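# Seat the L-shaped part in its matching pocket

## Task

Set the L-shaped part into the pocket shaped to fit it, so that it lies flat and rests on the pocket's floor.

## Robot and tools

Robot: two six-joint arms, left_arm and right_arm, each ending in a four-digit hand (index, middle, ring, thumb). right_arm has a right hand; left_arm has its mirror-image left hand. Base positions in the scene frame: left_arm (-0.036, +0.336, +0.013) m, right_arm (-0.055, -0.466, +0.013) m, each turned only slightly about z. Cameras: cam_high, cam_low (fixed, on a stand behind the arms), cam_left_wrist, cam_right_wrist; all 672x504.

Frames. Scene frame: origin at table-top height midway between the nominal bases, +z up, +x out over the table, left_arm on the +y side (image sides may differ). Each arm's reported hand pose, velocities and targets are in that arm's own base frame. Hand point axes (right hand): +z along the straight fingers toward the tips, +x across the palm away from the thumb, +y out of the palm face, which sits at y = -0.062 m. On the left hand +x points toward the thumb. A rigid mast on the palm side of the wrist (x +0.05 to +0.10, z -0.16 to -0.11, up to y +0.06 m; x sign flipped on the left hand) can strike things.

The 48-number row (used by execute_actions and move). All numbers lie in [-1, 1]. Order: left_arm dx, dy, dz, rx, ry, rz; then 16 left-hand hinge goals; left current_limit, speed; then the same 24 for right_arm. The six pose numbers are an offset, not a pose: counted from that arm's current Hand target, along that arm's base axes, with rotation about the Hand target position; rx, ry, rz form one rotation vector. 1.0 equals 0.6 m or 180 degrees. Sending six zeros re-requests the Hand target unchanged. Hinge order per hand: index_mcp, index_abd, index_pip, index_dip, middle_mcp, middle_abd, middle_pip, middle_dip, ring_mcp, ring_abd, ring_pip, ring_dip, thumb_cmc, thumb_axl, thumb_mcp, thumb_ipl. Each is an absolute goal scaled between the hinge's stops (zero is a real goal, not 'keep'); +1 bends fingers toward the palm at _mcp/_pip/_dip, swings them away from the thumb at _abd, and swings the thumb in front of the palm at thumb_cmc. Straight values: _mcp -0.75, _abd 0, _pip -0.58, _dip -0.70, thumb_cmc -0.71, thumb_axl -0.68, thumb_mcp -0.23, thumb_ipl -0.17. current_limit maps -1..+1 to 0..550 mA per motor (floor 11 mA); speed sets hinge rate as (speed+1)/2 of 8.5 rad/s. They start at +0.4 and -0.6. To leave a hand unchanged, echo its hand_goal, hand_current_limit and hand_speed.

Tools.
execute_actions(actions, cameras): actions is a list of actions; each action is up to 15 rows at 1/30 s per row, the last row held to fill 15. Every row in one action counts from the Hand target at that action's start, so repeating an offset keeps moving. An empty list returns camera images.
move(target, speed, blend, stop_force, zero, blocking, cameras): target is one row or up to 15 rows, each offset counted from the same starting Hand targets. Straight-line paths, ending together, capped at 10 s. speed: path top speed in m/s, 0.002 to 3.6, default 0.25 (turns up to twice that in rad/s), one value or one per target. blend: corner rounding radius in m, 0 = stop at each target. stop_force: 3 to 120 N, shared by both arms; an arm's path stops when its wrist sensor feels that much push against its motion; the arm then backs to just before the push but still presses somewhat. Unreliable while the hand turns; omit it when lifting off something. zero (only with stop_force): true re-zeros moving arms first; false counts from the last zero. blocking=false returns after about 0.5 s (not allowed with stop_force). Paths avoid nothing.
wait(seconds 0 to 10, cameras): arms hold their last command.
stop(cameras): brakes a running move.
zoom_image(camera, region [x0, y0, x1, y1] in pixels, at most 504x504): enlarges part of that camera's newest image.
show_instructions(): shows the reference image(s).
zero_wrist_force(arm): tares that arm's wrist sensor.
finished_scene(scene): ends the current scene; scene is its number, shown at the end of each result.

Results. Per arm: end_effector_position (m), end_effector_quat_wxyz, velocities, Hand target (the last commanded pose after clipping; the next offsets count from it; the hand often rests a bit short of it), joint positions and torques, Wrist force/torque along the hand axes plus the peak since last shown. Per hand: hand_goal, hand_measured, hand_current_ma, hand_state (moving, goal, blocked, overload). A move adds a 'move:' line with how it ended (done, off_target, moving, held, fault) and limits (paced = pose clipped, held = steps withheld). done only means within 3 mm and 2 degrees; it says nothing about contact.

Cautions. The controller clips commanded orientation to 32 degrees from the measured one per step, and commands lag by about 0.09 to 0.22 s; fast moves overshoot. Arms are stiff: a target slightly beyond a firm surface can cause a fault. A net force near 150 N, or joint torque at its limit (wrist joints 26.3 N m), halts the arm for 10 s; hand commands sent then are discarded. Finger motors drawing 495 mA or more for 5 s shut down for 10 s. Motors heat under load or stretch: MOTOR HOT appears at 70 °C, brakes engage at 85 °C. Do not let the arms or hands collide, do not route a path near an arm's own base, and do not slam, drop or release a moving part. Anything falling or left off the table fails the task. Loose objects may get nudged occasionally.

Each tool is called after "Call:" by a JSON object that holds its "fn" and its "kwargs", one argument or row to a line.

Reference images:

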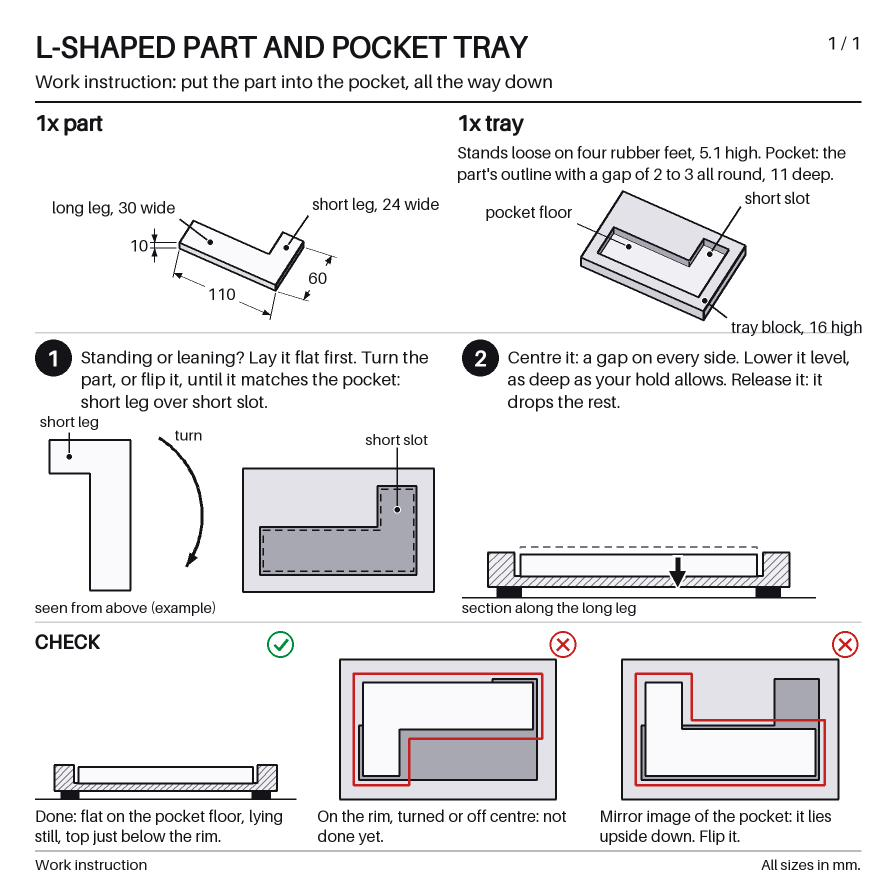

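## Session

Call:
{"fn": "execute_actions", "kwargs": {
  "actions": []
}}

Call:
{"fn": "zoom_image", "kwargs": {
  "camera": "cam_high",
  "region": [150, 20, 650, 360]
}}

Scene clock: 0.00 s.
left_arm: end_effector_position=(+0.7234, -0.1840, +0.1257) hand_goal=(-0.754, +0.000, -0.576, -0.696, -0.754, +0.000, -0.576, -0.696, -0.754, +0.000, -0.576, -0.696, -0.714, -0.678, -0.226, -0.168) hand_measured=(-0.754, +0.000, -0.576, -0.696, -0.754, +0.000, -0.576, -0.696, -0.754, +0.000, -0.576, -0.696, -0.714, -0.678, -0.226, -0.168) hand_current_ma=(+0, +0, +0, +0, +0, +0, +0, +0, +0, +0, +0, +0, +0, +0, +0, +0) hand_state=(goal, goal, goal, goal, goal, goal, goal, goal, goal, goal, goal, goal, goal, goal, goal, goal) hand_current_limit=0.40 hand_speed=-0.60 end_effector_quat_wxyz=(+0.043, +0.999, -0.008, +0.016) | right_arm: end_effector_position=(+0.5068, +0.0959, +0.2517) hand_goal=(-0.754, +0.000, -0.576, -0.696, -0.754, +0.000, -0.576, -0.696, -0.754, +0.000, -0.576, -0.696, -0.714, -0.678, -0.226, -0.168) hand_measured=(-0.754, +0.000, -0.576, -0.696, -0.754, +0.000, -0.576, -0.696, -0.754, +0.000, -0.576, -0.696, -0.714, -0.678, -0.226, -0.168) hand_current_ma=(+0, +0, +0, +0, +0, +0, +0, +0, +0, +0, +0, +0, +0, +0, +0, +0) hand_state=(goal, goal, goal, goal, goal, goal, goal, goal, goal, goal, goal, goal, goal, goal, goal, goal) hand_current_limit=0.40 hand_speed=-0.60 end_effector_quat_wxyz=(+0.339, +0.387, +0.770, +0.377)
Joint positions: left_arm=[3.22 -2.157 -1.441 -1.091 1.482 1.664] | right_arm=[-0.471 -1.424 2.683 -3.705 -0.859 -0.766]
Joint velocities: within noise
Joint torques (N m): no reading
Motor temperatures (°C): left_arm=[23 23 23 30 27 28] | right_arm=[23 24 25 30 27 28]
Wrist force (N): no reading
Wrist torque (N m): no reading
Wrist force, peak (N): no reading
Hand target: left_arm +0.7234, -0.1840, +0.1257; +0.043, +0.999, -0.008, +0.016 | right_arm +0.5068, +0.0959, +0.2517; +0.339, +0.387, +0.770, +0.377

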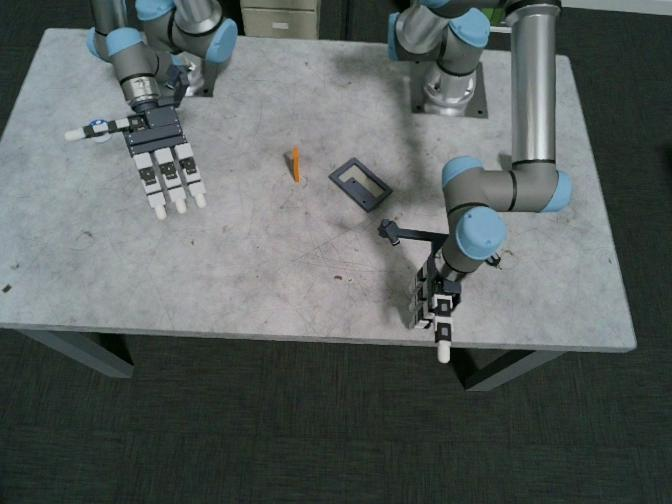

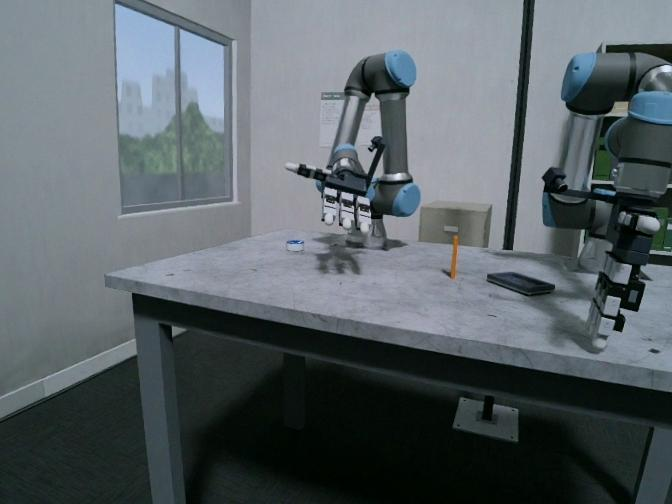

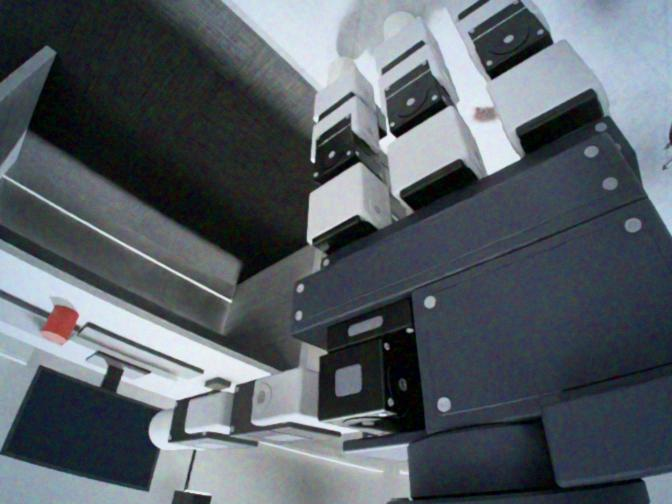

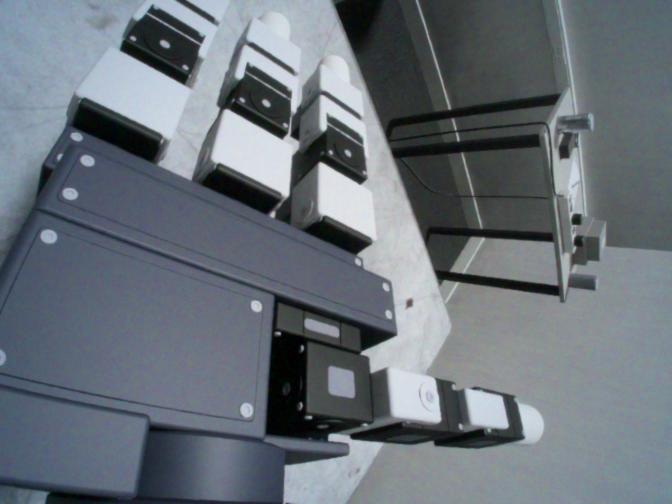

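Scaled by 1.008 from the camera's 672x504 image, which has a finer 960x720 frame.

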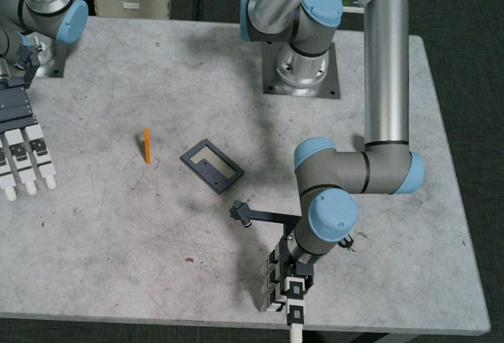

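Call:
{"fn": "zoom_image", "kwargs": {
  "camera": "cam_high",
  "region": [265, 130, 400, 220]
}}

Call:
{"fn": "zoom_image", "kwargs": {
  "camera": "cam_low",
  "region": [430, 210, 580, 310]
}}

Call:
{"fn": "zoom_image", "kwargs": {
  "camera": "cam_high",
  "region": [280, 135, 315, 190]
}}

Scaled by 3.733 from the camera's 672x504 image, which has a finer 960x720 frame.

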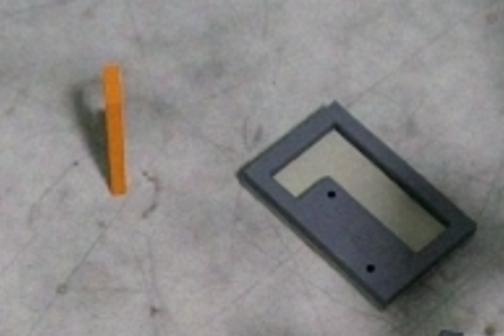

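Scaled by 3.360 from the camera's 672x504 image, which has a finer 960x720 frame.

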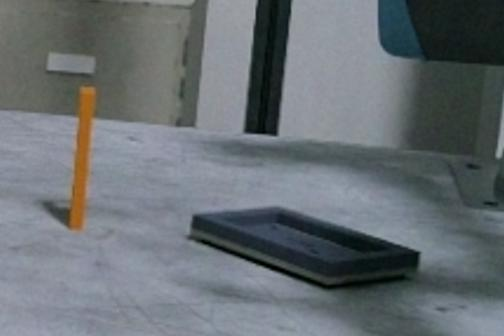

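Scaled by 9.164 from the camera's 672x504 image, which has a finer 960x720 frame.

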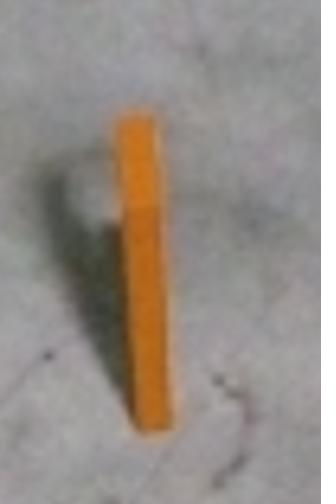

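Call:
{"fn": "move", "kwargs": {
  "target": [0, 0, 0, 0, 0, 0, -0.754, 0, -0.576, -0.696, -0.754, 0, -0.576, -0.696, -0.754, 0, -0.576, -0.696, -0.714, -0.678, -0.226, -0.168, 0.4, -0.6, -0.2297, 0.567, 0.1, -0.2723, 0.2234, 0.2929, -0.754, -0.105, -0.576, -0.696, -0.754, 0.105, -0.576, -0.696, -0.886, 0, 0.87, 0.73, -0.714, -0.678, -0.226, -0.168, 0.4, -0.6],
  "speed": 0.35,
  "cameras": ["cam_high", "cam_low"]
}}

Call:
{"fn": "zoom_image", "kwargs": {
  "camera": "cam_high",
  "region": [250, 90, 370, 190]
}}

Call:
{"fn": "zoom_image", "kwargs": {
  "camera": "cam_low",
  "region": [410, 160, 530, 290]
}}

Scene clock: 10.93 s.
left_arm: end_effector_position=(+0.7234, -0.1840, +0.1257) hand_goal=(-0.754, +0.000, -0.576, -0.696, -0.754, +0.000, -0.576, -0.696, -0.754, +0.000, -0.576, -0.696, -0.714, -0.678, -0.226, -0.168) hand_measured=(-0.754, +0.000, -0.576, -0.696, -0.754, +0.000, -0.576, -0.696, -0.754, +0.000, -0.576, -0.696, -0.714, -0.678, -0.224, -0.168) hand_current_ma=(+0, +0, +0, +0, +0, +0, +0, +0, +0, +0, +0, +0, +0, +0, +0, +0) hand_state=(goal, goal, goal, goal, goal, goal, goal, goal, goal, goal, goal, goal, goal, goal, goal, goal) hand_current_limit=0.40 hand_speed=-0.60 end_effector_quat_wxyz=(+0.043, +0.999, -0.008, +0.016) | right_arm: end_effector_position=(+0.3690, +0.4360, +0.3117) hand_goal=(-0.754, -0.106, -0.576, -0.696, -0.754, +0.104, -0.576, -0.696, -0.886, +0.000, +0.870, +0.730, -0.714, -0.678, -0.226, -0.168) hand_measured=(-0.756, -0.102, -0.576, -0.696, -0.756, +0.102, -0.576, -0.696, -0.888, +0.000, +0.864, +0.728, -0.716, -0.678, -0.224, -0.168) hand_current_ma=(-6, +17, -3, +0, -6, -7, -3, +0, -10, +0, -31, -10, -10, +4, +12, +2) hand_state=(goal, goal, goal, goal, goal, goal, goal, goal, goal, goal, goal, goal, goal, goal, goal, goal) hand_current_limit=0.40 hand_speed=-0.60 end_effector_quat_wxyz=(+0.000, -0.045, +0.999, +0.001)
Joint positions: left_arm=[3.22 -2.157 -1.441 -1.091 1.482 1.664] | right_arm=[0.507 -1.595 1.714 -1.691 -1.57 -1.153]
Joint torques (N m): left_arm=[-1.64 52.13 21.72 2.79 -0.16 -0.4] | right_arm=[9.27 -10.92 -36.1 -0.34 -2.09 1.64]
Wrist force (N): left_arm=[0.1 0.1 0.1] | right_arm=[0.4 -0.7 -0.9]
Wrist torque (N m): left_arm=[0.00 0.00 0.00] | right_arm=[0.15 0.12 -0.22]
Wrist force, peak (N): left_arm=[-0.2 0.0 0.4] | right_arm=[0.3 -0.7 -1.6]
Hand target: left_arm +0.7234, -0.1840, +0.1257; +0.043, +0.999, -0.008, +0.016 | right_arm +0.3690, +0.4361, +0.3117; +0.000, -0.045, +0.999, +0.001
Off the commanded pose: left_arm 0.000 m, 0 deg | right_arm 0.000 m, 0 deg.
move: done
Images, in order (width x height): cam_high 672x504, cam_low 672x504.

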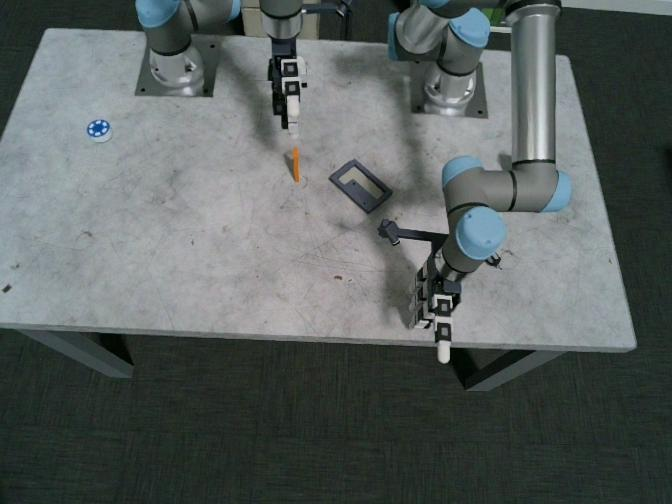

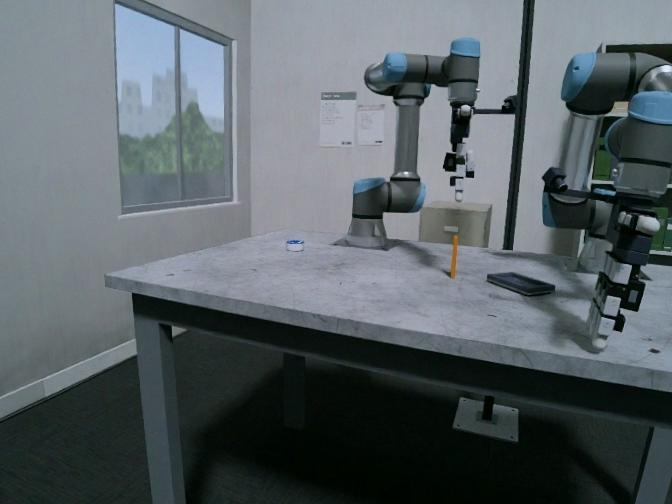

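Scaled by 4.200 from the camera's 672x504 image, which has a finer 960x720 frame.

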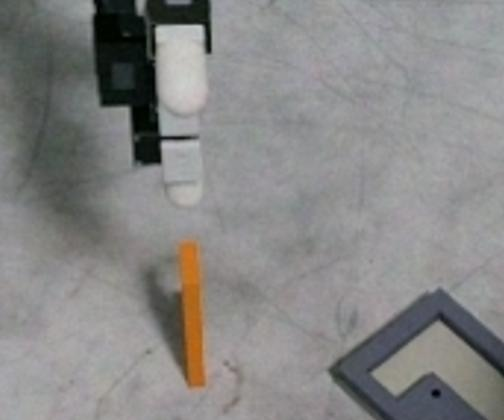

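Scaled by 3.877 from the camera's 672x504 image, which has a finer 960x720 frame.

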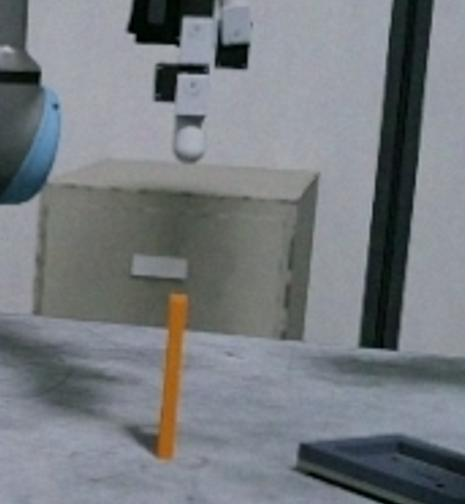

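Call:
{"fn": "move", "kwargs": {
  "target": [0, 0, 0, 0, 0, 0, -0.754, 0, -0.576, -0.696, -0.754, 0, -0.576, -0.696, -0.754, 0, -0.576, -0.696, -0.714, -0.678, -0.226, -0.168, 0.4, -0.6, 0, 0, -0.1412, 0, 0, 0, -0.754, -0.105, -0.576, -0.696, -0.754, 0.105, -0.576, -0.696, -0.886, 0, 0.87, 0.73, -0.714, -0.678, -0.226, -0.168, 0.4, -0.6],
  "speed": 0.15,
  "cameras": ["cam_high", "cam_low", "cam_right_wrist"]
}}

Call:
{"fn": "zoom_image", "kwargs": {
  "camera": "cam_high",
  "region": [265, 120, 335, 190]
}}

Call:
{"fn": "zoom_image", "kwargs": {
  "camera": "cam_low",
  "region": [420, 190, 510, 290]
}}

Scene clock: 12.63 s.
left_arm: end_effector_position=(+0.7234, -0.1840, +0.1257) hand_goal=(-0.754, +0.000, -0.576, -0.696, -0.754, +0.000, -0.576, -0.696, -0.754, +0.000, -0.576, -0.696, -0.714, -0.678, -0.226, -0.168) hand_measured=(-0.754, +0.000, -0.576, -0.696, -0.754, +0.000, -0.576, -0.696, -0.754, +0.000, -0.576, -0.696, -0.714, -0.678, -0.224, -0.168) hand_current_ma=(+0, +0, +0, +0, +0, +0, +0, +0, +0, +0, +0, +0, +0, +0, +0, +0) hand_state=(goal, goal, goal, goal, goal, goal, goal, goal, goal, goal, goal, goal, goal, goal, goal, goal) hand_current_limit=0.40 hand_speed=-0.60 end_effector_quat_wxyz=(+0.043, +0.999, -0.008, +0.016) | right_arm: end_effector_position=(+0.3689, +0.4361, +0.2271) hand_goal=(-0.754, -0.106, -0.576, -0.696, -0.754, +0.104, -0.576, -0.696, -0.886, +0.000, +0.870, +0.730, -0.714, -0.678, -0.226, -0.168) hand_measured=(-0.756, -0.102, -0.576, -0.696, -0.756, +0.102, -0.576, -0.696, -0.888, +0.000, +0.864, +0.728, -0.716, -0.678, -0.224, -0.168) hand_current_ma=(-6, +16, -3, +0, -6, -7, -3, +0, -10, +0, -31, -10, -10, +4, +14, +2) hand_state=(goal, goal, goal, goal, goal, goal, goal, goal, goal, goal, goal, goal, goal, goal, goal, goal) hand_current_limit=0.40 hand_speed=-0.60 end_effector_quat_wxyz=(+0.000, -0.045, +0.999, +0.001) end_effector_velocity=(+0.000, +0.001, -0.002) end_effector_angular_velocity=(+0.000, +0.001, +0.001)
Joint positions: left_arm=[3.22 -2.157 -1.441 -1.091 1.482 1.664] | right_arm=[0.507 -1.549 1.889 -1.912 -1.57 -1.153]
Joint velocities: left_arm=[within noise] | right_arm=[0.001 0.003 0.002 -0.005 0.001 0]
Joint torques (N m): left_arm=[-1.09 51.55 23.21 2.52 -0.05 -0.21] | right_arm=[-0.64 -10.77 -11.35 -4.5 2.11 1.44]
Wrist force (N): left_arm=[0.1 0.0 0.0] | right_arm=[0.4 -0.7 -0.7]
Wrist torque (N m): left_arm=[0.00 -0.01 0.01] | right_arm=[0.11 0.11 -0.23]
Wrist force, peak (N): left_arm=[0.2 -0.2 -0.1] | right_arm=[0.4 -0.9 -2.2]
Hand target: left_arm +0.7234, -0.1840, +0.1257; +0.043, +0.999, -0.008, +0.016 | right_arm +0.3690, +0.4361, +0.2270; +0.000, -0.045, +0.999, +0.001
Off the commanded pose: left_arm 0.000 m, 0 deg | right_arm 0.000 m, 0 deg.
move: done
Images, in order (width x height): cam_high 672x504, cam_low 672x504, cam_right_wrist 672x504.

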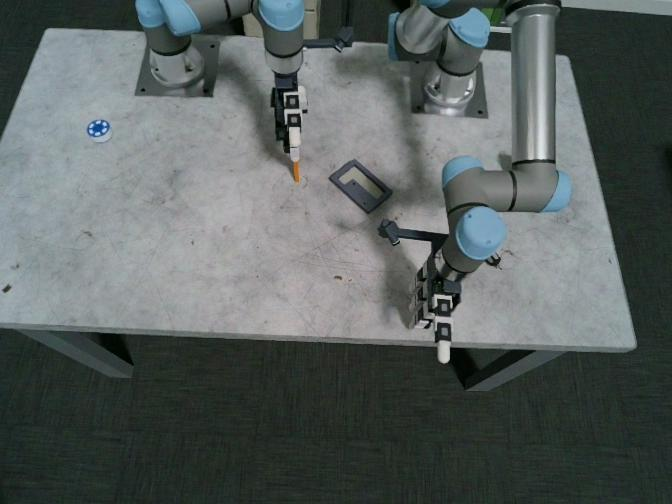

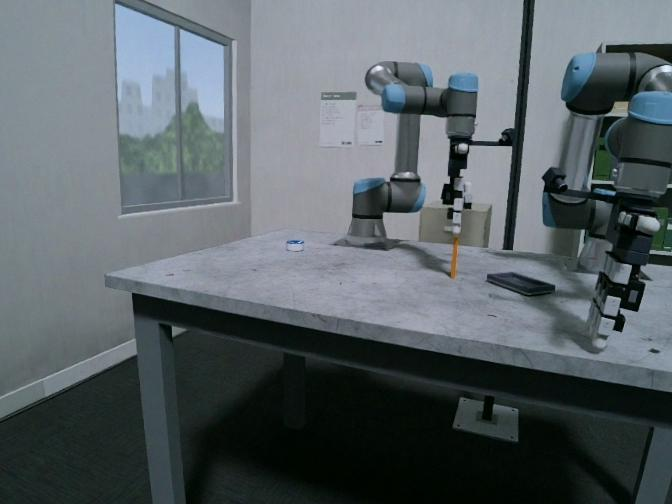

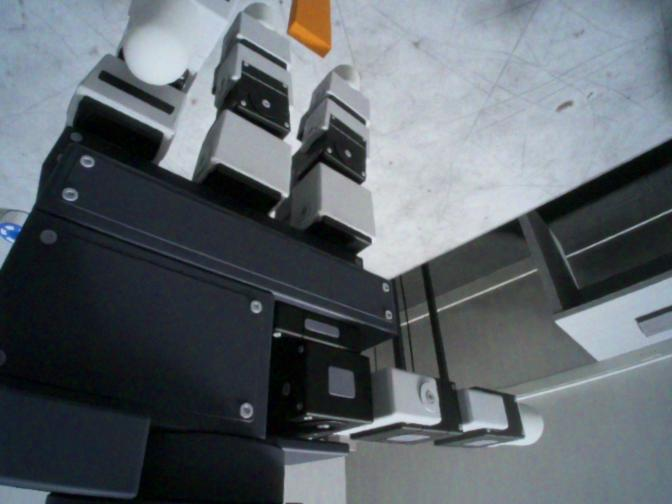

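Scaled by 7.200 from the camera's 672x504 image, which has a finer 960x720 frame.

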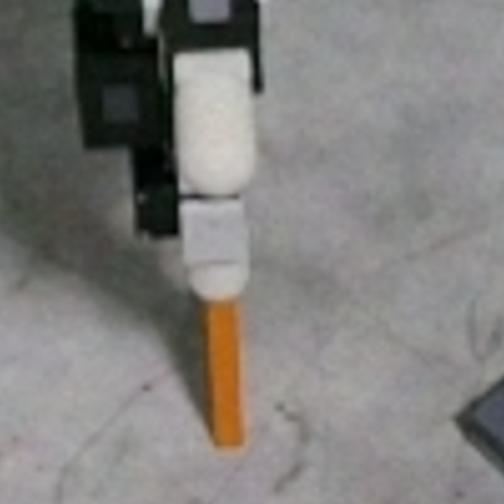

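Scaled by 5.040 from the camera's 672x504 image, which has a finer 960x720 frame.

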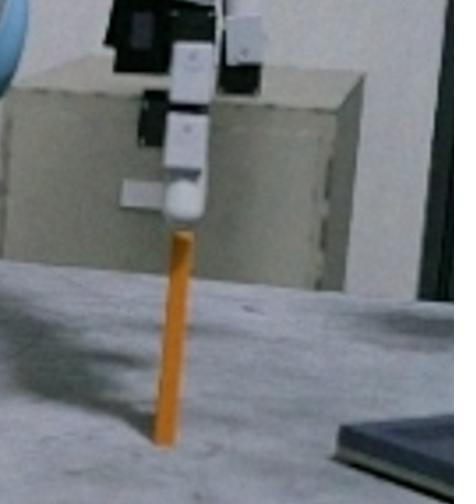

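Call:
{"fn": "move", "kwargs": {
  "target": [
    [0, 0, 0, 0, 0, 0, -0.754, 0, -0.576, -0.696, -0.754, 0, -0.576, -0.696, -0.754, 0, -0.576, -0.696, -0.714, -0.678, -0.226, -0.168, 0.4, -0.6, 0.0058, -0.0015, -0.05, 0, 0, 0, -0.754, -0.105, -0.576, -0.696, -0.754, 0.105, -0.576, -0.696, -0.886, 0, 0.87, 0.73, -0.714, -0.678, -0.226, -0.168, 0.4, -0.95],
    [0, 0, 0, 0, 0, 0, -0.754, 0, -0.576, -0.696, -0.754, 0, -0.576, -0.696, -0.754, 0, -0.576, -0.696, -0.714, -0.678, -0.226, -0.168, 0.4, -0.6, 0.0058, -0.0015, -0.05, 0, 0, 0, -0.754, 0.04, -0.576, -0.696, -0.754, -0.04, -0.576, -0.696, -0.886, 0, 0.87, 0.73, -0.714, -0.678, -0.226, -0.168, 0.4, -0.95]
  ],
  "speed": 0.06,
  "cameras": ["cam_high", "cam_low", "cam_right_wrist"]
}}

Call:
{"fn": "zoom_image", "kwargs": {
  "camera": "cam_high",
  "region": [265, 120, 335, 190]
}}

Call:
{"fn": "zoom_image", "kwargs": {
  "camera": "cam_low",
  "region": [420, 190, 510, 290]
}}

Call:
{"fn": "zoom_image", "kwargs": {
  "camera": "cam_right_wrist",
  "region": [200, 0, 400, 120]
}}

Scene clock: 15.53 s.
left_arm: end_effector_position=(+0.7234, -0.1840, +0.1257) hand_goal=(-0.754, +0.000, -0.576, -0.696, -0.754, +0.000, -0.576, -0.696, -0.754, +0.000, -0.576, -0.696, -0.714, -0.678, -0.226, -0.168) hand_measured=(-0.754, +0.000, -0.576, -0.696, -0.754, +0.000, -0.576, -0.696, -0.754, +0.000, -0.576, -0.696, -0.714, -0.678, -0.224, -0.168) hand_current_ma=(+0, +0, +0, +0, +0, +0, +0, +0, +0, +0, +0, +0, +0, +0, +0, +0) hand_state=(goal, goal, goal, goal, goal, goal, goal, goal, goal, goal, goal, goal, goal, goal, goal, goal) hand_current_limit=0.40 hand_speed=-0.60 end_effector_quat_wxyz=(+0.043, +0.999, -0.008, +0.016) | right_arm: end_effector_position=(+0.3724, +0.4352, +0.1970) hand_goal=(-0.754, +0.040, -0.576, -0.696, -0.754, -0.040, -0.576, -0.696, -0.886, +0.000, +0.870, +0.730, -0.714, -0.678, -0.226, -0.168) hand_measured=(-0.756, -0.032, -0.576, -0.696, -0.756, +0.026, -0.576, -0.696, -0.888, +0.000, +0.864, +0.728, -0.716, -0.678, -0.224, -0.168) hand_current_ma=(-6, -197, -3, +0, -6, +183, -3, +0, -10, +0, -31, -10, -10, +4, +14, +2) hand_state=(goal, moving, goal, goal, goal, moving, goal, goal, goal, goal, goal, goal, goal, goal, goal, goal) hand_current_limit=0.40 hand_speed=-0.95 end_effector_quat_wxyz=(+0.000, -0.045, +0.999, +0.001)
Joint positions: left_arm=[3.22 -2.157 -1.441 -1.091 1.482 1.664] | right_arm=[0.502 -1.516 1.938 -1.994 -1.57 -1.158]
Joint torques (N m): left_arm=[-1 51.11 22.95 2.52 -0.17 0.02] | right_arm=[-8.8 -11.24 -9.2 -4.81 -0.78 -1.53]
Wrist force (N): left_arm=[-0.2 0.0 0.1] | right_arm=[0.5 -0.6 -0.8]
Wrist torque (N m): left_arm=[-0.02 0.03 -0.01] | right_arm=[0.13 0.09 -0.04]
Wrist force, peak (N): left_arm=[0.0 -0.4 0.0] | right_arm=[0.8 -1.0 -1.0]
Hand target: left_arm +0.7234, -0.1840, +0.1257; +0.043, +0.999, -0.008, +0.016 | right_arm +0.3724, +0.4352, +0.1970; +0.000, -0.045, +0.999, +0.001
Off the commanded pose: left_arm 0.000 m, 0 deg | right_arm 0.000 m, 0 deg.
move: done
Images, in order (width x height): cam_high 672x504, cam_low 672x504, cam_right_wrist 672x504.

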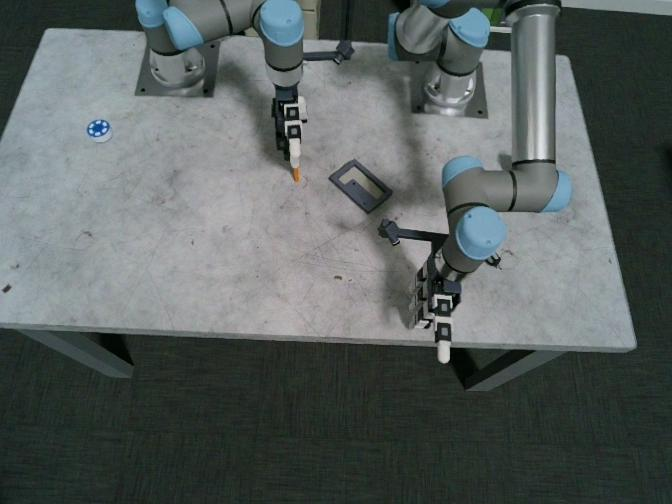

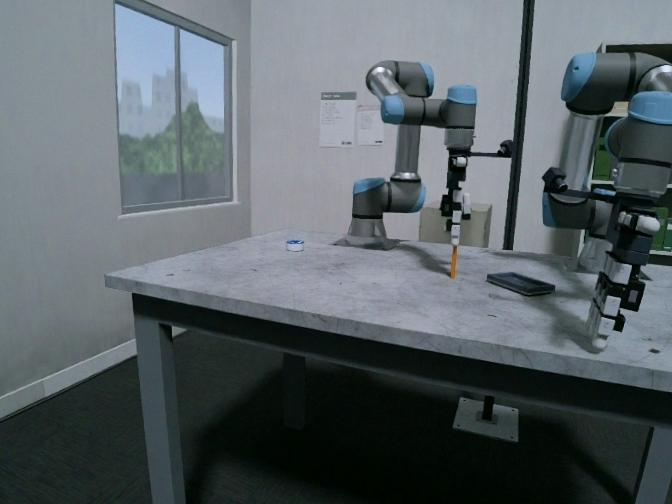

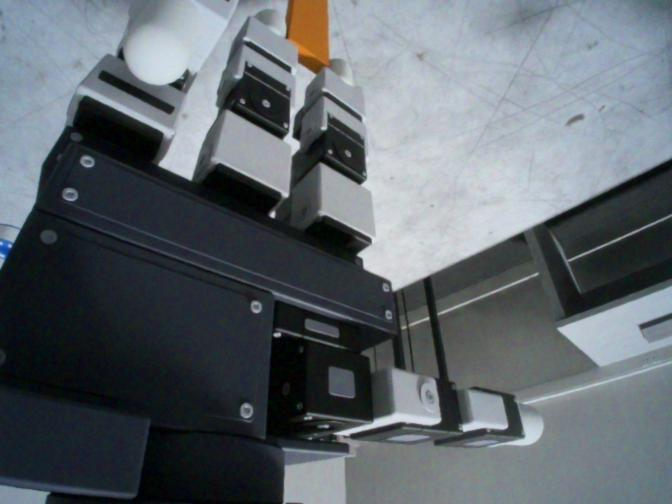

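Scaled by 7.200 from the camera's 672x504 image, which has a finer 960x720 frame.

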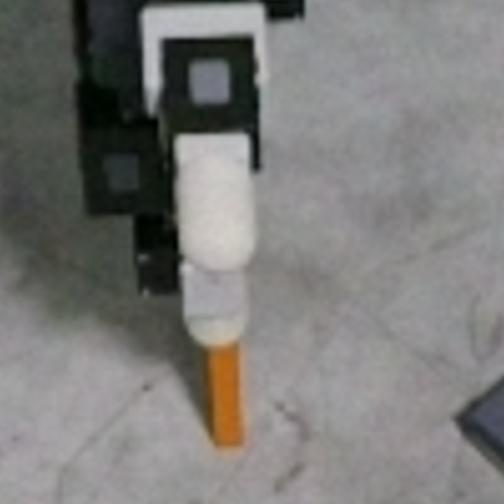

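Scaled by 5.040 from the camera's 672x504 image, which has a finer 960x720 frame.

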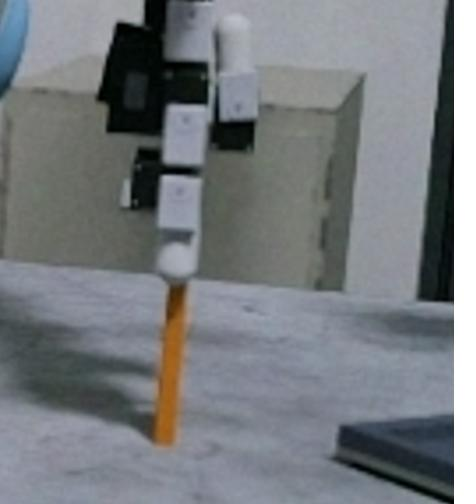

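Scaled by 2.520 from the camera's 672x504 image, which has a finer 960x720 frame.

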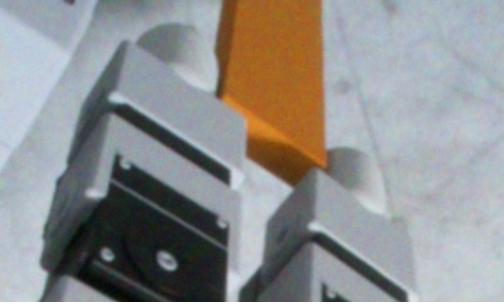

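Call:
{"fn": "move", "kwargs": {
  "target": [
    [0,0,0,0,0,0,-0.754,0,-0.576,-0.696,-0.754,0,-0.576,-0.696,-0.754,0,-0.576,-0.696,-0.714,-0.678,-0.226,-0.168,0.4,-0.6,0.0039,-0.0425,-0.001,0,0,0,-0.754,0.04,-0.576,-0.696,-0.754,-0.04,-0.576,-0.696,-0.886,0,0.87,0.73,-0.714,-0.678,-0.226,-0.168,0.4,-0.95],
    [0,0,0,0,0,0,-0.754,0,-0.576,-0.696,-0.754,0,-0.576,-0.696,-0.754,0,-0.576,-0.696,-0.714,-0.678,-0.226,-0.168,0.4,-0.6,0.0075,-0.0825,-0.0153,0,0,0,-0.754,0.04,-0.576,-0.696,-0.754,-0.04,-0.576,-0.696,-0.886,0,0.87,0.73,-0.714,-0.678,-0.226,-0.168,0.4,-0.95],
    [0,0,0,0,0,0,-0.754,0,-0.576,-0.696,-0.754,0,-0.576,-0.696,-0.754,0,-0.576,-0.696,-0.714,-0.678,-0.226,-0.168,0.4,-0.6,0.0107,-0.1175,-0.0395,0,0,0,-0.754,0.04,-0.576,-0.696,-0.754,-0.04,-0.576,-0.696,-0.886,0,0.87,0.73,-0.714,-0.678,-0.226,-0.168,0.4,-0.95]
  ],
  "speed": 0.06,
  "blend": 0.006,
  "stop_force": 15,
  "cameras": ["cam_high", "cam_low"]
}}

Call:
{"fn": "zoom_image", "kwargs": {
  "camera": "cam_high",
  "region": [235, 120, 335, 200]
}}

Call:
{"fn": "zoom_image", "kwargs": {
  "camera": "cam_low",
  "region": [400, 200, 500, 290]
}}

Scene clock: 19.07 s.
left_arm: end_effector_position=(+0.7234, -0.1840, +0.1257) hand_goal=(-0.754, +0.000, -0.576, -0.696, -0.754, +0.000, -0.576, -0.696, -0.754, +0.000, -0.576, -0.696, -0.714, -0.678, -0.226, -0.168) hand_measured=(-0.754, +0.000, -0.576, -0.696, -0.754, +0.000, -0.576, -0.696, -0.754, +0.000, -0.576, -0.696, -0.714, -0.678, -0.224, -0.168) hand_current_ma=(+0, +0, +0, +0, +0, +0, +0, +0, +0, +0, +0, +0, +0, +0, +0, +0) hand_state=(goal, goal, goal, goal, goal, goal, goal, goal, goal, goal, goal, goal, goal, goal, goal, goal) hand_current_limit=0.40 hand_speed=-0.60 end_effector_quat_wxyz=(+0.043, +0.999, -0.008, +0.016) | right_arm: end_effector_position=(+0.3789, +0.3647, +0.1733) hand_goal=(-0.754, +0.040, -0.576, -0.696, -0.754, -0.040, -0.576, -0.696, -0.886, +0.000, +0.870, +0.730, -0.714, -0.678, -0.226, -0.168) hand_measured=(-0.754, -0.030, -0.578, -0.696, -0.754, +0.024, -0.578, -0.696, -0.888, +0.000, +0.864, +0.728, -0.716, -0.678, -0.224, -0.168) hand_current_ma=(-1, -294, -7, +0, -3, +271, -7, +0, -9, +0, -31, -10, -10, +4, +14, +2) hand_state=(goal, blocked, goal, goal, goal, blocked, goal, goal, goal, goal, goal, goal, goal, goal, goal, goal) hand_current_limit=0.40 hand_speed=-0.95 end_effector_quat_wxyz=(+0.000, -0.045, +0.999, +0.001)
Joint positions: left_arm=[3.22 -2.157 -1.441 -1.091 1.482 1.664] | right_arm=[0.357 -1.589 2.08 -2.062 -1.57 -1.304]
Joint torques (N m): left_arm=[-1.33 50.95 23.38 2.7 0.17 0.23] | right_arm=[-9.45 -33.24 -8.47 -4.75 2.15 -1.67]
Wrist force (N): left_arm=[0.0 -0.2 -0.1] | right_arm=[0.6 -0.5 -1.1]
Wrist torque (N m): left_arm=[-0.01 0.00 0.00] | right_arm=[0.15 0.08 -0.03]
Wrist force, peak (N): left_arm=[0.0 -0.3 0.5] | right_arm=[0.9 -0.3 -4.9]
Hand target: left_arm +0.7234, -0.1840, +0.1257; +0.043, +0.999, -0.008, +0.016 | right_arm +0.3789, +0.3647, +0.1733; +0.000, -0.045, +0.999, +0.001
Off the commanded pose: left_arm 0.000 m, 0 deg | right_arm 0.000 m, 0 deg.
move: done
Images, in order (width x height): cam_high 672x504, cam_low 672x504.

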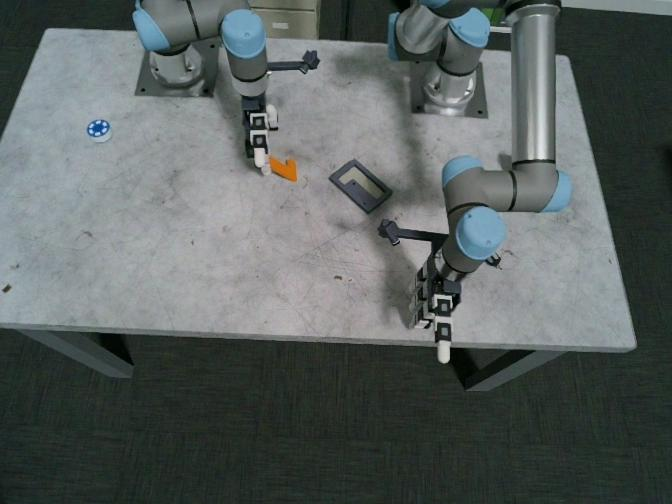

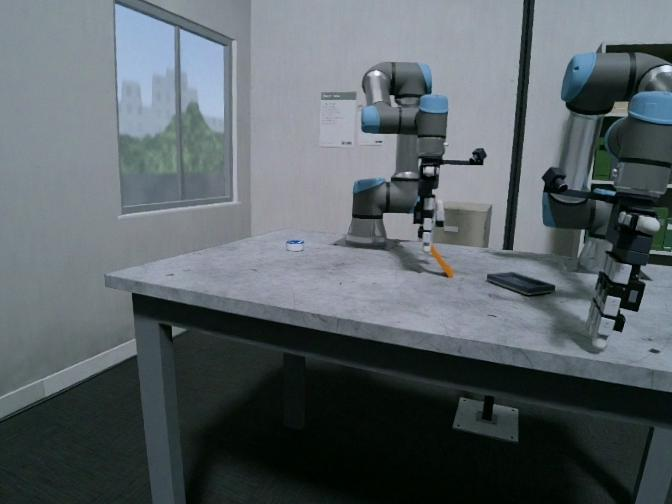

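Scaled by 5.040 from the camera's 672x504 image, which has a finer 960x720 frame.

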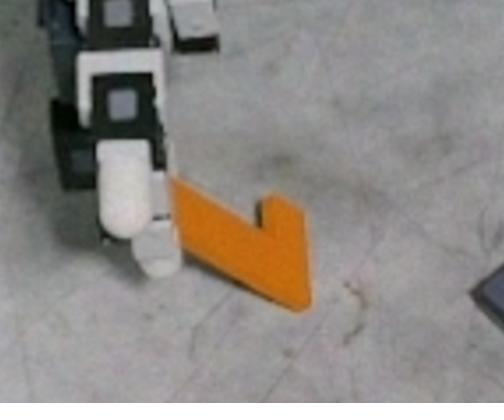

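Scaled by 5.040 from the camera's 672x504 image, which has a finer 960x720 frame.

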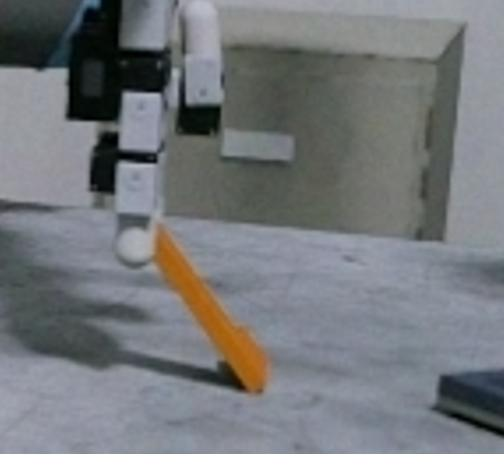

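Call:
{"fn": "move", "kwargs": {
  "target": [
    [0,0,0,0,0,0,-0.754,0,-0.576,-0.696,-0.754,0,-0.576,-0.696,-0.754,0,-0.576,-0.696,-0.714,-0.678,-0.226,-0.168,0.4,-0.6,0.0025,-0.0276,-0.0325,0,0,0,-0.754,0.04,-0.576,-0.696,-0.754,-0.04,-0.576,-0.696,-0.886,0,0.87,0.73,-0.714,-0.678,-0.226,-0.168,0.4,-0.95],
    [0,0,0,0,0,0,-0.754,0,-0.576,-0.696,-0.754,0,-0.576,-0.696,-0.754,0,-0.576,-0.696,-0.714,-0.678,-0.226,-0.168,0.4,-0.6,0.0042,-0.0458,-0.0713,0,0,0,-0.754,0.04,-0.576,-0.696,-0.754,-0.04,-0.576,-0.696,-0.886,0,0.87,0.73,-0.714,-0.678,-0.226,-0.168,0.4,-0.95],
    [0,0,0,0,0,0,-0.754,0,-0.576,-0.696,-0.754,0,-0.576,-0.696,-0.754,0,-0.576,-0.696,-0.714,-0.678,-0.226,-0.168,0.4,-0.6,0.0048,-0.0526,-0.1008,0,0,0,-0.754,0.04,-0.576,-0.696,-0.754,-0.04,-0.576,-0.696,-0.886,0,0.87,0.73,-0.714,-0.678,-0.226,-0.168,0.4,-0.95]
  ],
  "speed": 0.05,
  "blend": 0.005,
  "stop_force": 10,
  "cameras": ["cam_high", "cam_low"]
}}

Call:
{"fn": "zoom_image", "kwargs": {
  "camera": "cam_high",
  "region": [235, 120, 335, 200]
}}

Call:
{"fn": "zoom_image", "kwargs": {
  "camera": "cam_low",
  "region": [400, 200, 500, 290]
}}

Scene clock: 22.30 s.
left_arm: end_effector_position=(+0.7234, -0.1840, +0.1257) hand_goal=(-0.754, +0.000, -0.576, -0.696, -0.754, +0.000, -0.576, -0.696, -0.754, +0.000, -0.576, -0.696, -0.714, -0.678, -0.226, -0.168) hand_measured=(-0.754, +0.000, -0.576, -0.696, -0.754, +0.000, -0.576, -0.696, -0.754, +0.000, -0.576, -0.696, -0.714, -0.678, -0.224, -0.168) hand_current_ma=(+0, +0, +0, +0, +0, +0, +0, +0, +0, +0, +0, +0, +0, +0, +0, +0) hand_state=(goal, goal, goal, goal, goal, goal, goal, goal, goal, goal, goal, goal, goal, goal, goal, goal) hand_current_limit=0.40 hand_speed=-0.60 end_effector_quat_wxyz=(+0.043, +0.999, -0.008, +0.016) | right_arm: end_effector_position=(+0.3817, +0.3331, +0.1128) hand_goal=(-0.754, +0.040, -0.576, -0.696, -0.754, -0.040, -0.576, -0.696, -0.886, +0.000, +0.870, +0.730, -0.714, -0.678, -0.226, -0.168) hand_measured=(-0.754, -0.030, -0.578, -0.696, -0.754, +0.024, -0.578, -0.696, -0.888, +0.000, +0.864, +0.728, -0.716, -0.678, -0.224, -0.168) hand_current_ma=(+0, -294, -6, +0, -3, +271, -7, +0, -9, +0, -31, -10, -10, +4, +14, +2) hand_state=(goal, blocked, goal, goal, goal, blocked, goal, goal, goal, goal, goal, goal, goal, goal, goal, goal) hand_current_limit=0.40 hand_speed=-0.95 end_effector_quat_wxyz=(+0.000, -0.045, +0.999, +0.001)
Joint positions: left_arm=[3.22 -2.157 -1.441 -1.091 1.482 1.664] | right_arm=[0.285 -1.535 2.21 -2.247 -1.57 -1.376]
Joint torques (N m): left_arm=[-1.23 51.37 24.2 2.91 0.15 -0.07] | right_arm=[-8.51 -7.61 -6.44 -4.65 2.11 -1.54]
Wrist force (N): left_arm=[-0.3 -0.2 0.2] | right_arm=[0.5 -0.8 -1.4]
Wrist torque (N m): left_arm=[-0.04 0.04 -0.02] | right_arm=[0.14 0.11 -0.03]
Wrist force, peak (N): left_arm=[0.2 -0.4 0.0] | right_arm=[0.8 -0.7 -1.6]
Hand target: left_arm +0.7234, -0.1840, +0.1257; +0.043, +0.999, -0.008, +0.016 | right_arm +0.3817, +0.3331, +0.1128; +0.000, -0.045, +0.999, +0.001
Off the commanded pose: left_arm 0.000 m, 0 deg | right_arm 0.000 m, 0 deg.
move: done
Images, in order (width x height): cam_high 672x504, cam_low 672x504.

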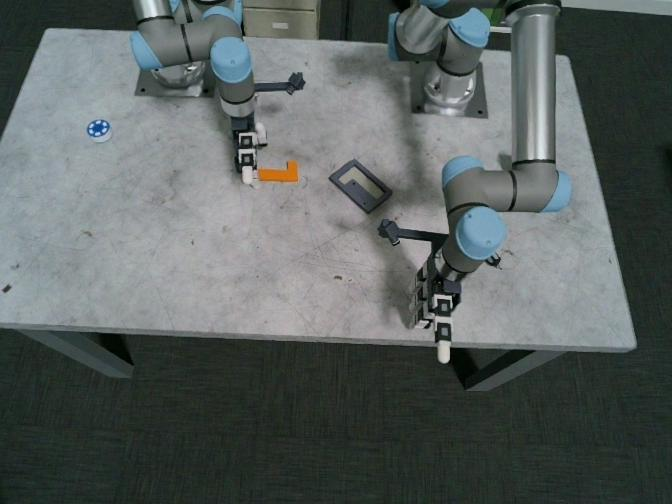

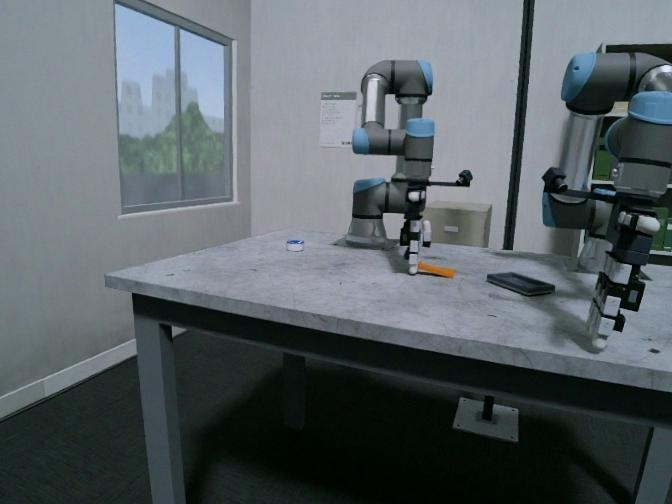

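Scaled by 5.040 from the camera's 672x504 image, which has a finer 960x720 frame.

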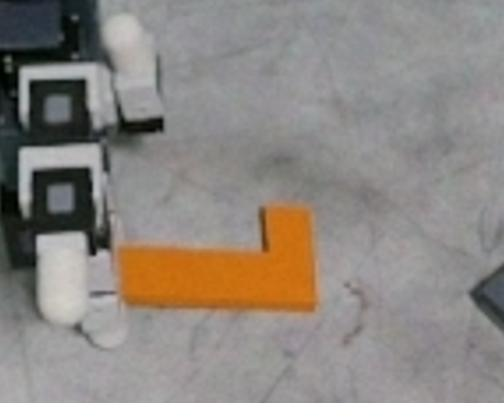

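Scaled by 5.040 from the camera's 672x504 image, which has a finer 960x720 frame.

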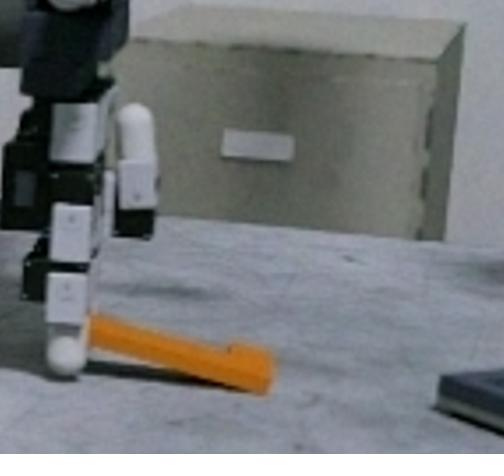

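Call:
{"fn": "move", "kwargs": {
  "target": [0,0,0,0,0,0,-0.754,0,-0.576,-0.696,-0.754,0,-0.576,-0.696,-0.754,0,-0.576,-0.696,-0.714,-0.678,-0.226,-0.168,0.4,-0.6,0,0,0,0,0,0,-0.754,-0.1,-0.576,-0.696,-0.754,0.1,-0.576,-0.696,-0.886,0,0.87,0.73,-0.714,-0.678,-0.226,-0.168,0.4,-0.93],
  "speed": 0.05,
  "cameras": ["cam_high", "cam_low"]
}}

Call:
{"fn": "zoom_image", "kwargs": {
  "camera": "cam_high",
  "region": [240, 140, 310, 195]
}}

Call:
{"fn": "zoom_image", "kwargs": {
  "camera": "cam_low",
  "region": [400, 220, 480, 290]
}}

Scene clock: 23.60 s.
left_arm: end_effector_position=(+0.7234, -0.1840, +0.1257) hand_goal=(-0.754, +0.000, -0.576, -0.696, -0.754, +0.000, -0.576, -0.696, -0.754, +0.000, -0.576, -0.696, -0.714, -0.678, -0.226, -0.168) hand_measured=(-0.754, +0.000, -0.576, -0.696, -0.754, +0.000, -0.576, -0.696, -0.754, +0.000, -0.576, -0.696, -0.714, -0.678, -0.224, -0.168) hand_current_ma=(+0, +0, +0, +0, +0, +0, +0, +0, +0, +0, +0, +0, +0, +0, +0, +0) hand_state=(goal, goal, goal, goal, goal, goal, goal, goal, goal, goal, goal, goal, goal, goal, goal, goal) hand_current_limit=0.40 hand_speed=-0.60 end_effector_quat_wxyz=(+0.043, +0.999, -0.008, +0.016) | right_arm: end_effector_position=(+0.3817, +0.3331, +0.1128) hand_goal=(-0.754, -0.100, -0.576, -0.696, -0.754, +0.100, -0.576, -0.696, -0.886, +0.000, +0.870, +0.730, -0.714, -0.678, -0.226, -0.168) hand_measured=(-0.754, -0.096, -0.578, -0.696, -0.754, +0.096, -0.578, -0.696, -0.888, +0.000, +0.864, +0.728, -0.716, -0.678, -0.224, -0.168) hand_current_ma=(+0, +16, -6, +0, -3, -15, -7, +0, -9, +0, -31, -10, -10, +4, +14, +2) hand_state=(goal, goal, goal, goal, goal, goal, goal, goal, goal, goal, goal, goal, goal, goal, goal, goal) hand_current_limit=0.40 hand_speed=-0.93 end_effector_quat_wxyz=(+0.000, -0.045, +0.999, +0.001)
Joint positions: left_arm=[3.22 -2.157 -1.441 -1.091 1.482 1.664] | right_arm=[0.285 -1.535 2.21 -2.247 -1.57 -1.376]
Joint torques (N m): left_arm=[-1.27 52.98 23.36 2.63 -0.13 0.05] | right_arm=[-8.93 -7.98 -6.56 -4.58 1.86 -1.64]
Wrist force (N): left_arm=[-0.1 -0.1 0.0] | right_arm=[0.5 -0.6 -1.4]
Wrist torque (N m): left_arm=[-0.01 0.00 0.00] | right_arm=[0.16 0.10 -0.03]
Wrist force, peak (N): left_arm=[0.2 -0.2 0.3] | right_arm=[0.5 -0.8 -1.5]
Hand target: left_arm +0.7234, -0.1840, +0.1257; +0.043, +0.999, -0.008, +0.016 | right_arm +0.3817, +0.3331, +0.1128; +0.000, -0.045, +0.999, +0.001
Off the commanded pose: left_arm 0.000 m, 0 deg | right_arm 0.000 m, 0 deg.
move: done
Images, in order (width x height): cam_high 672x504, cam_low 672x504.

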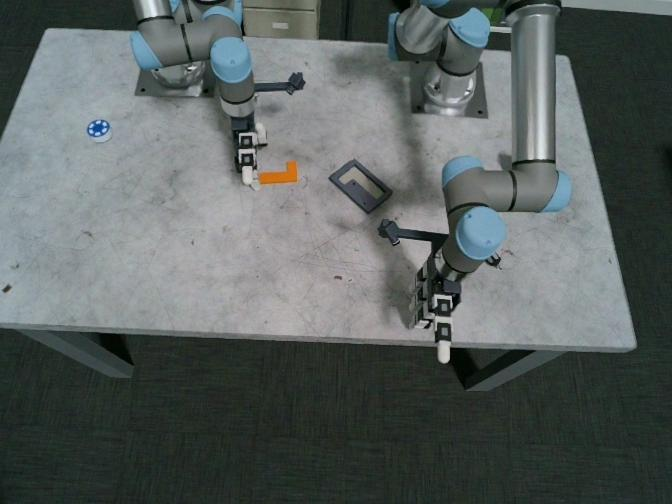

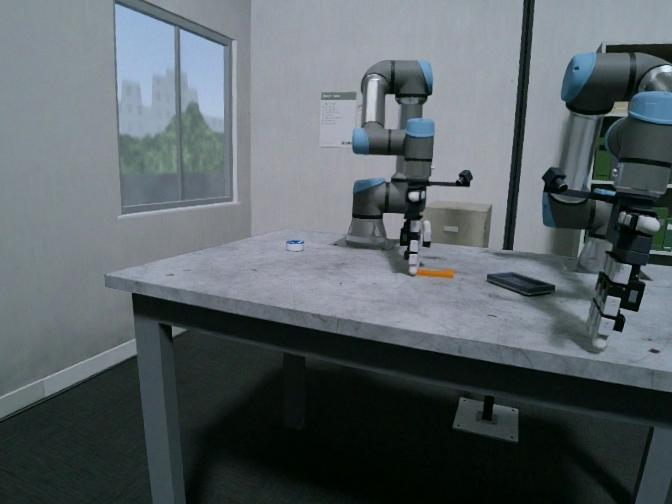

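Scaled by 7.200 from the camera's 672x504 image, which has a finer 960x720 frame.

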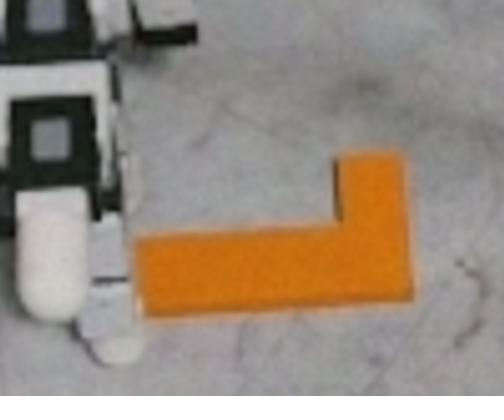

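Scaled by 6.300 from the camera's 672x504 image, which has a finer 960x720 frame.

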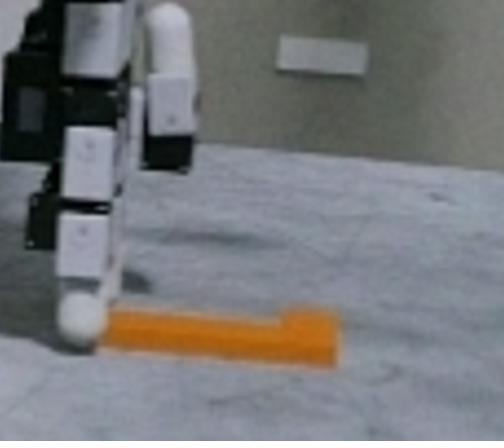

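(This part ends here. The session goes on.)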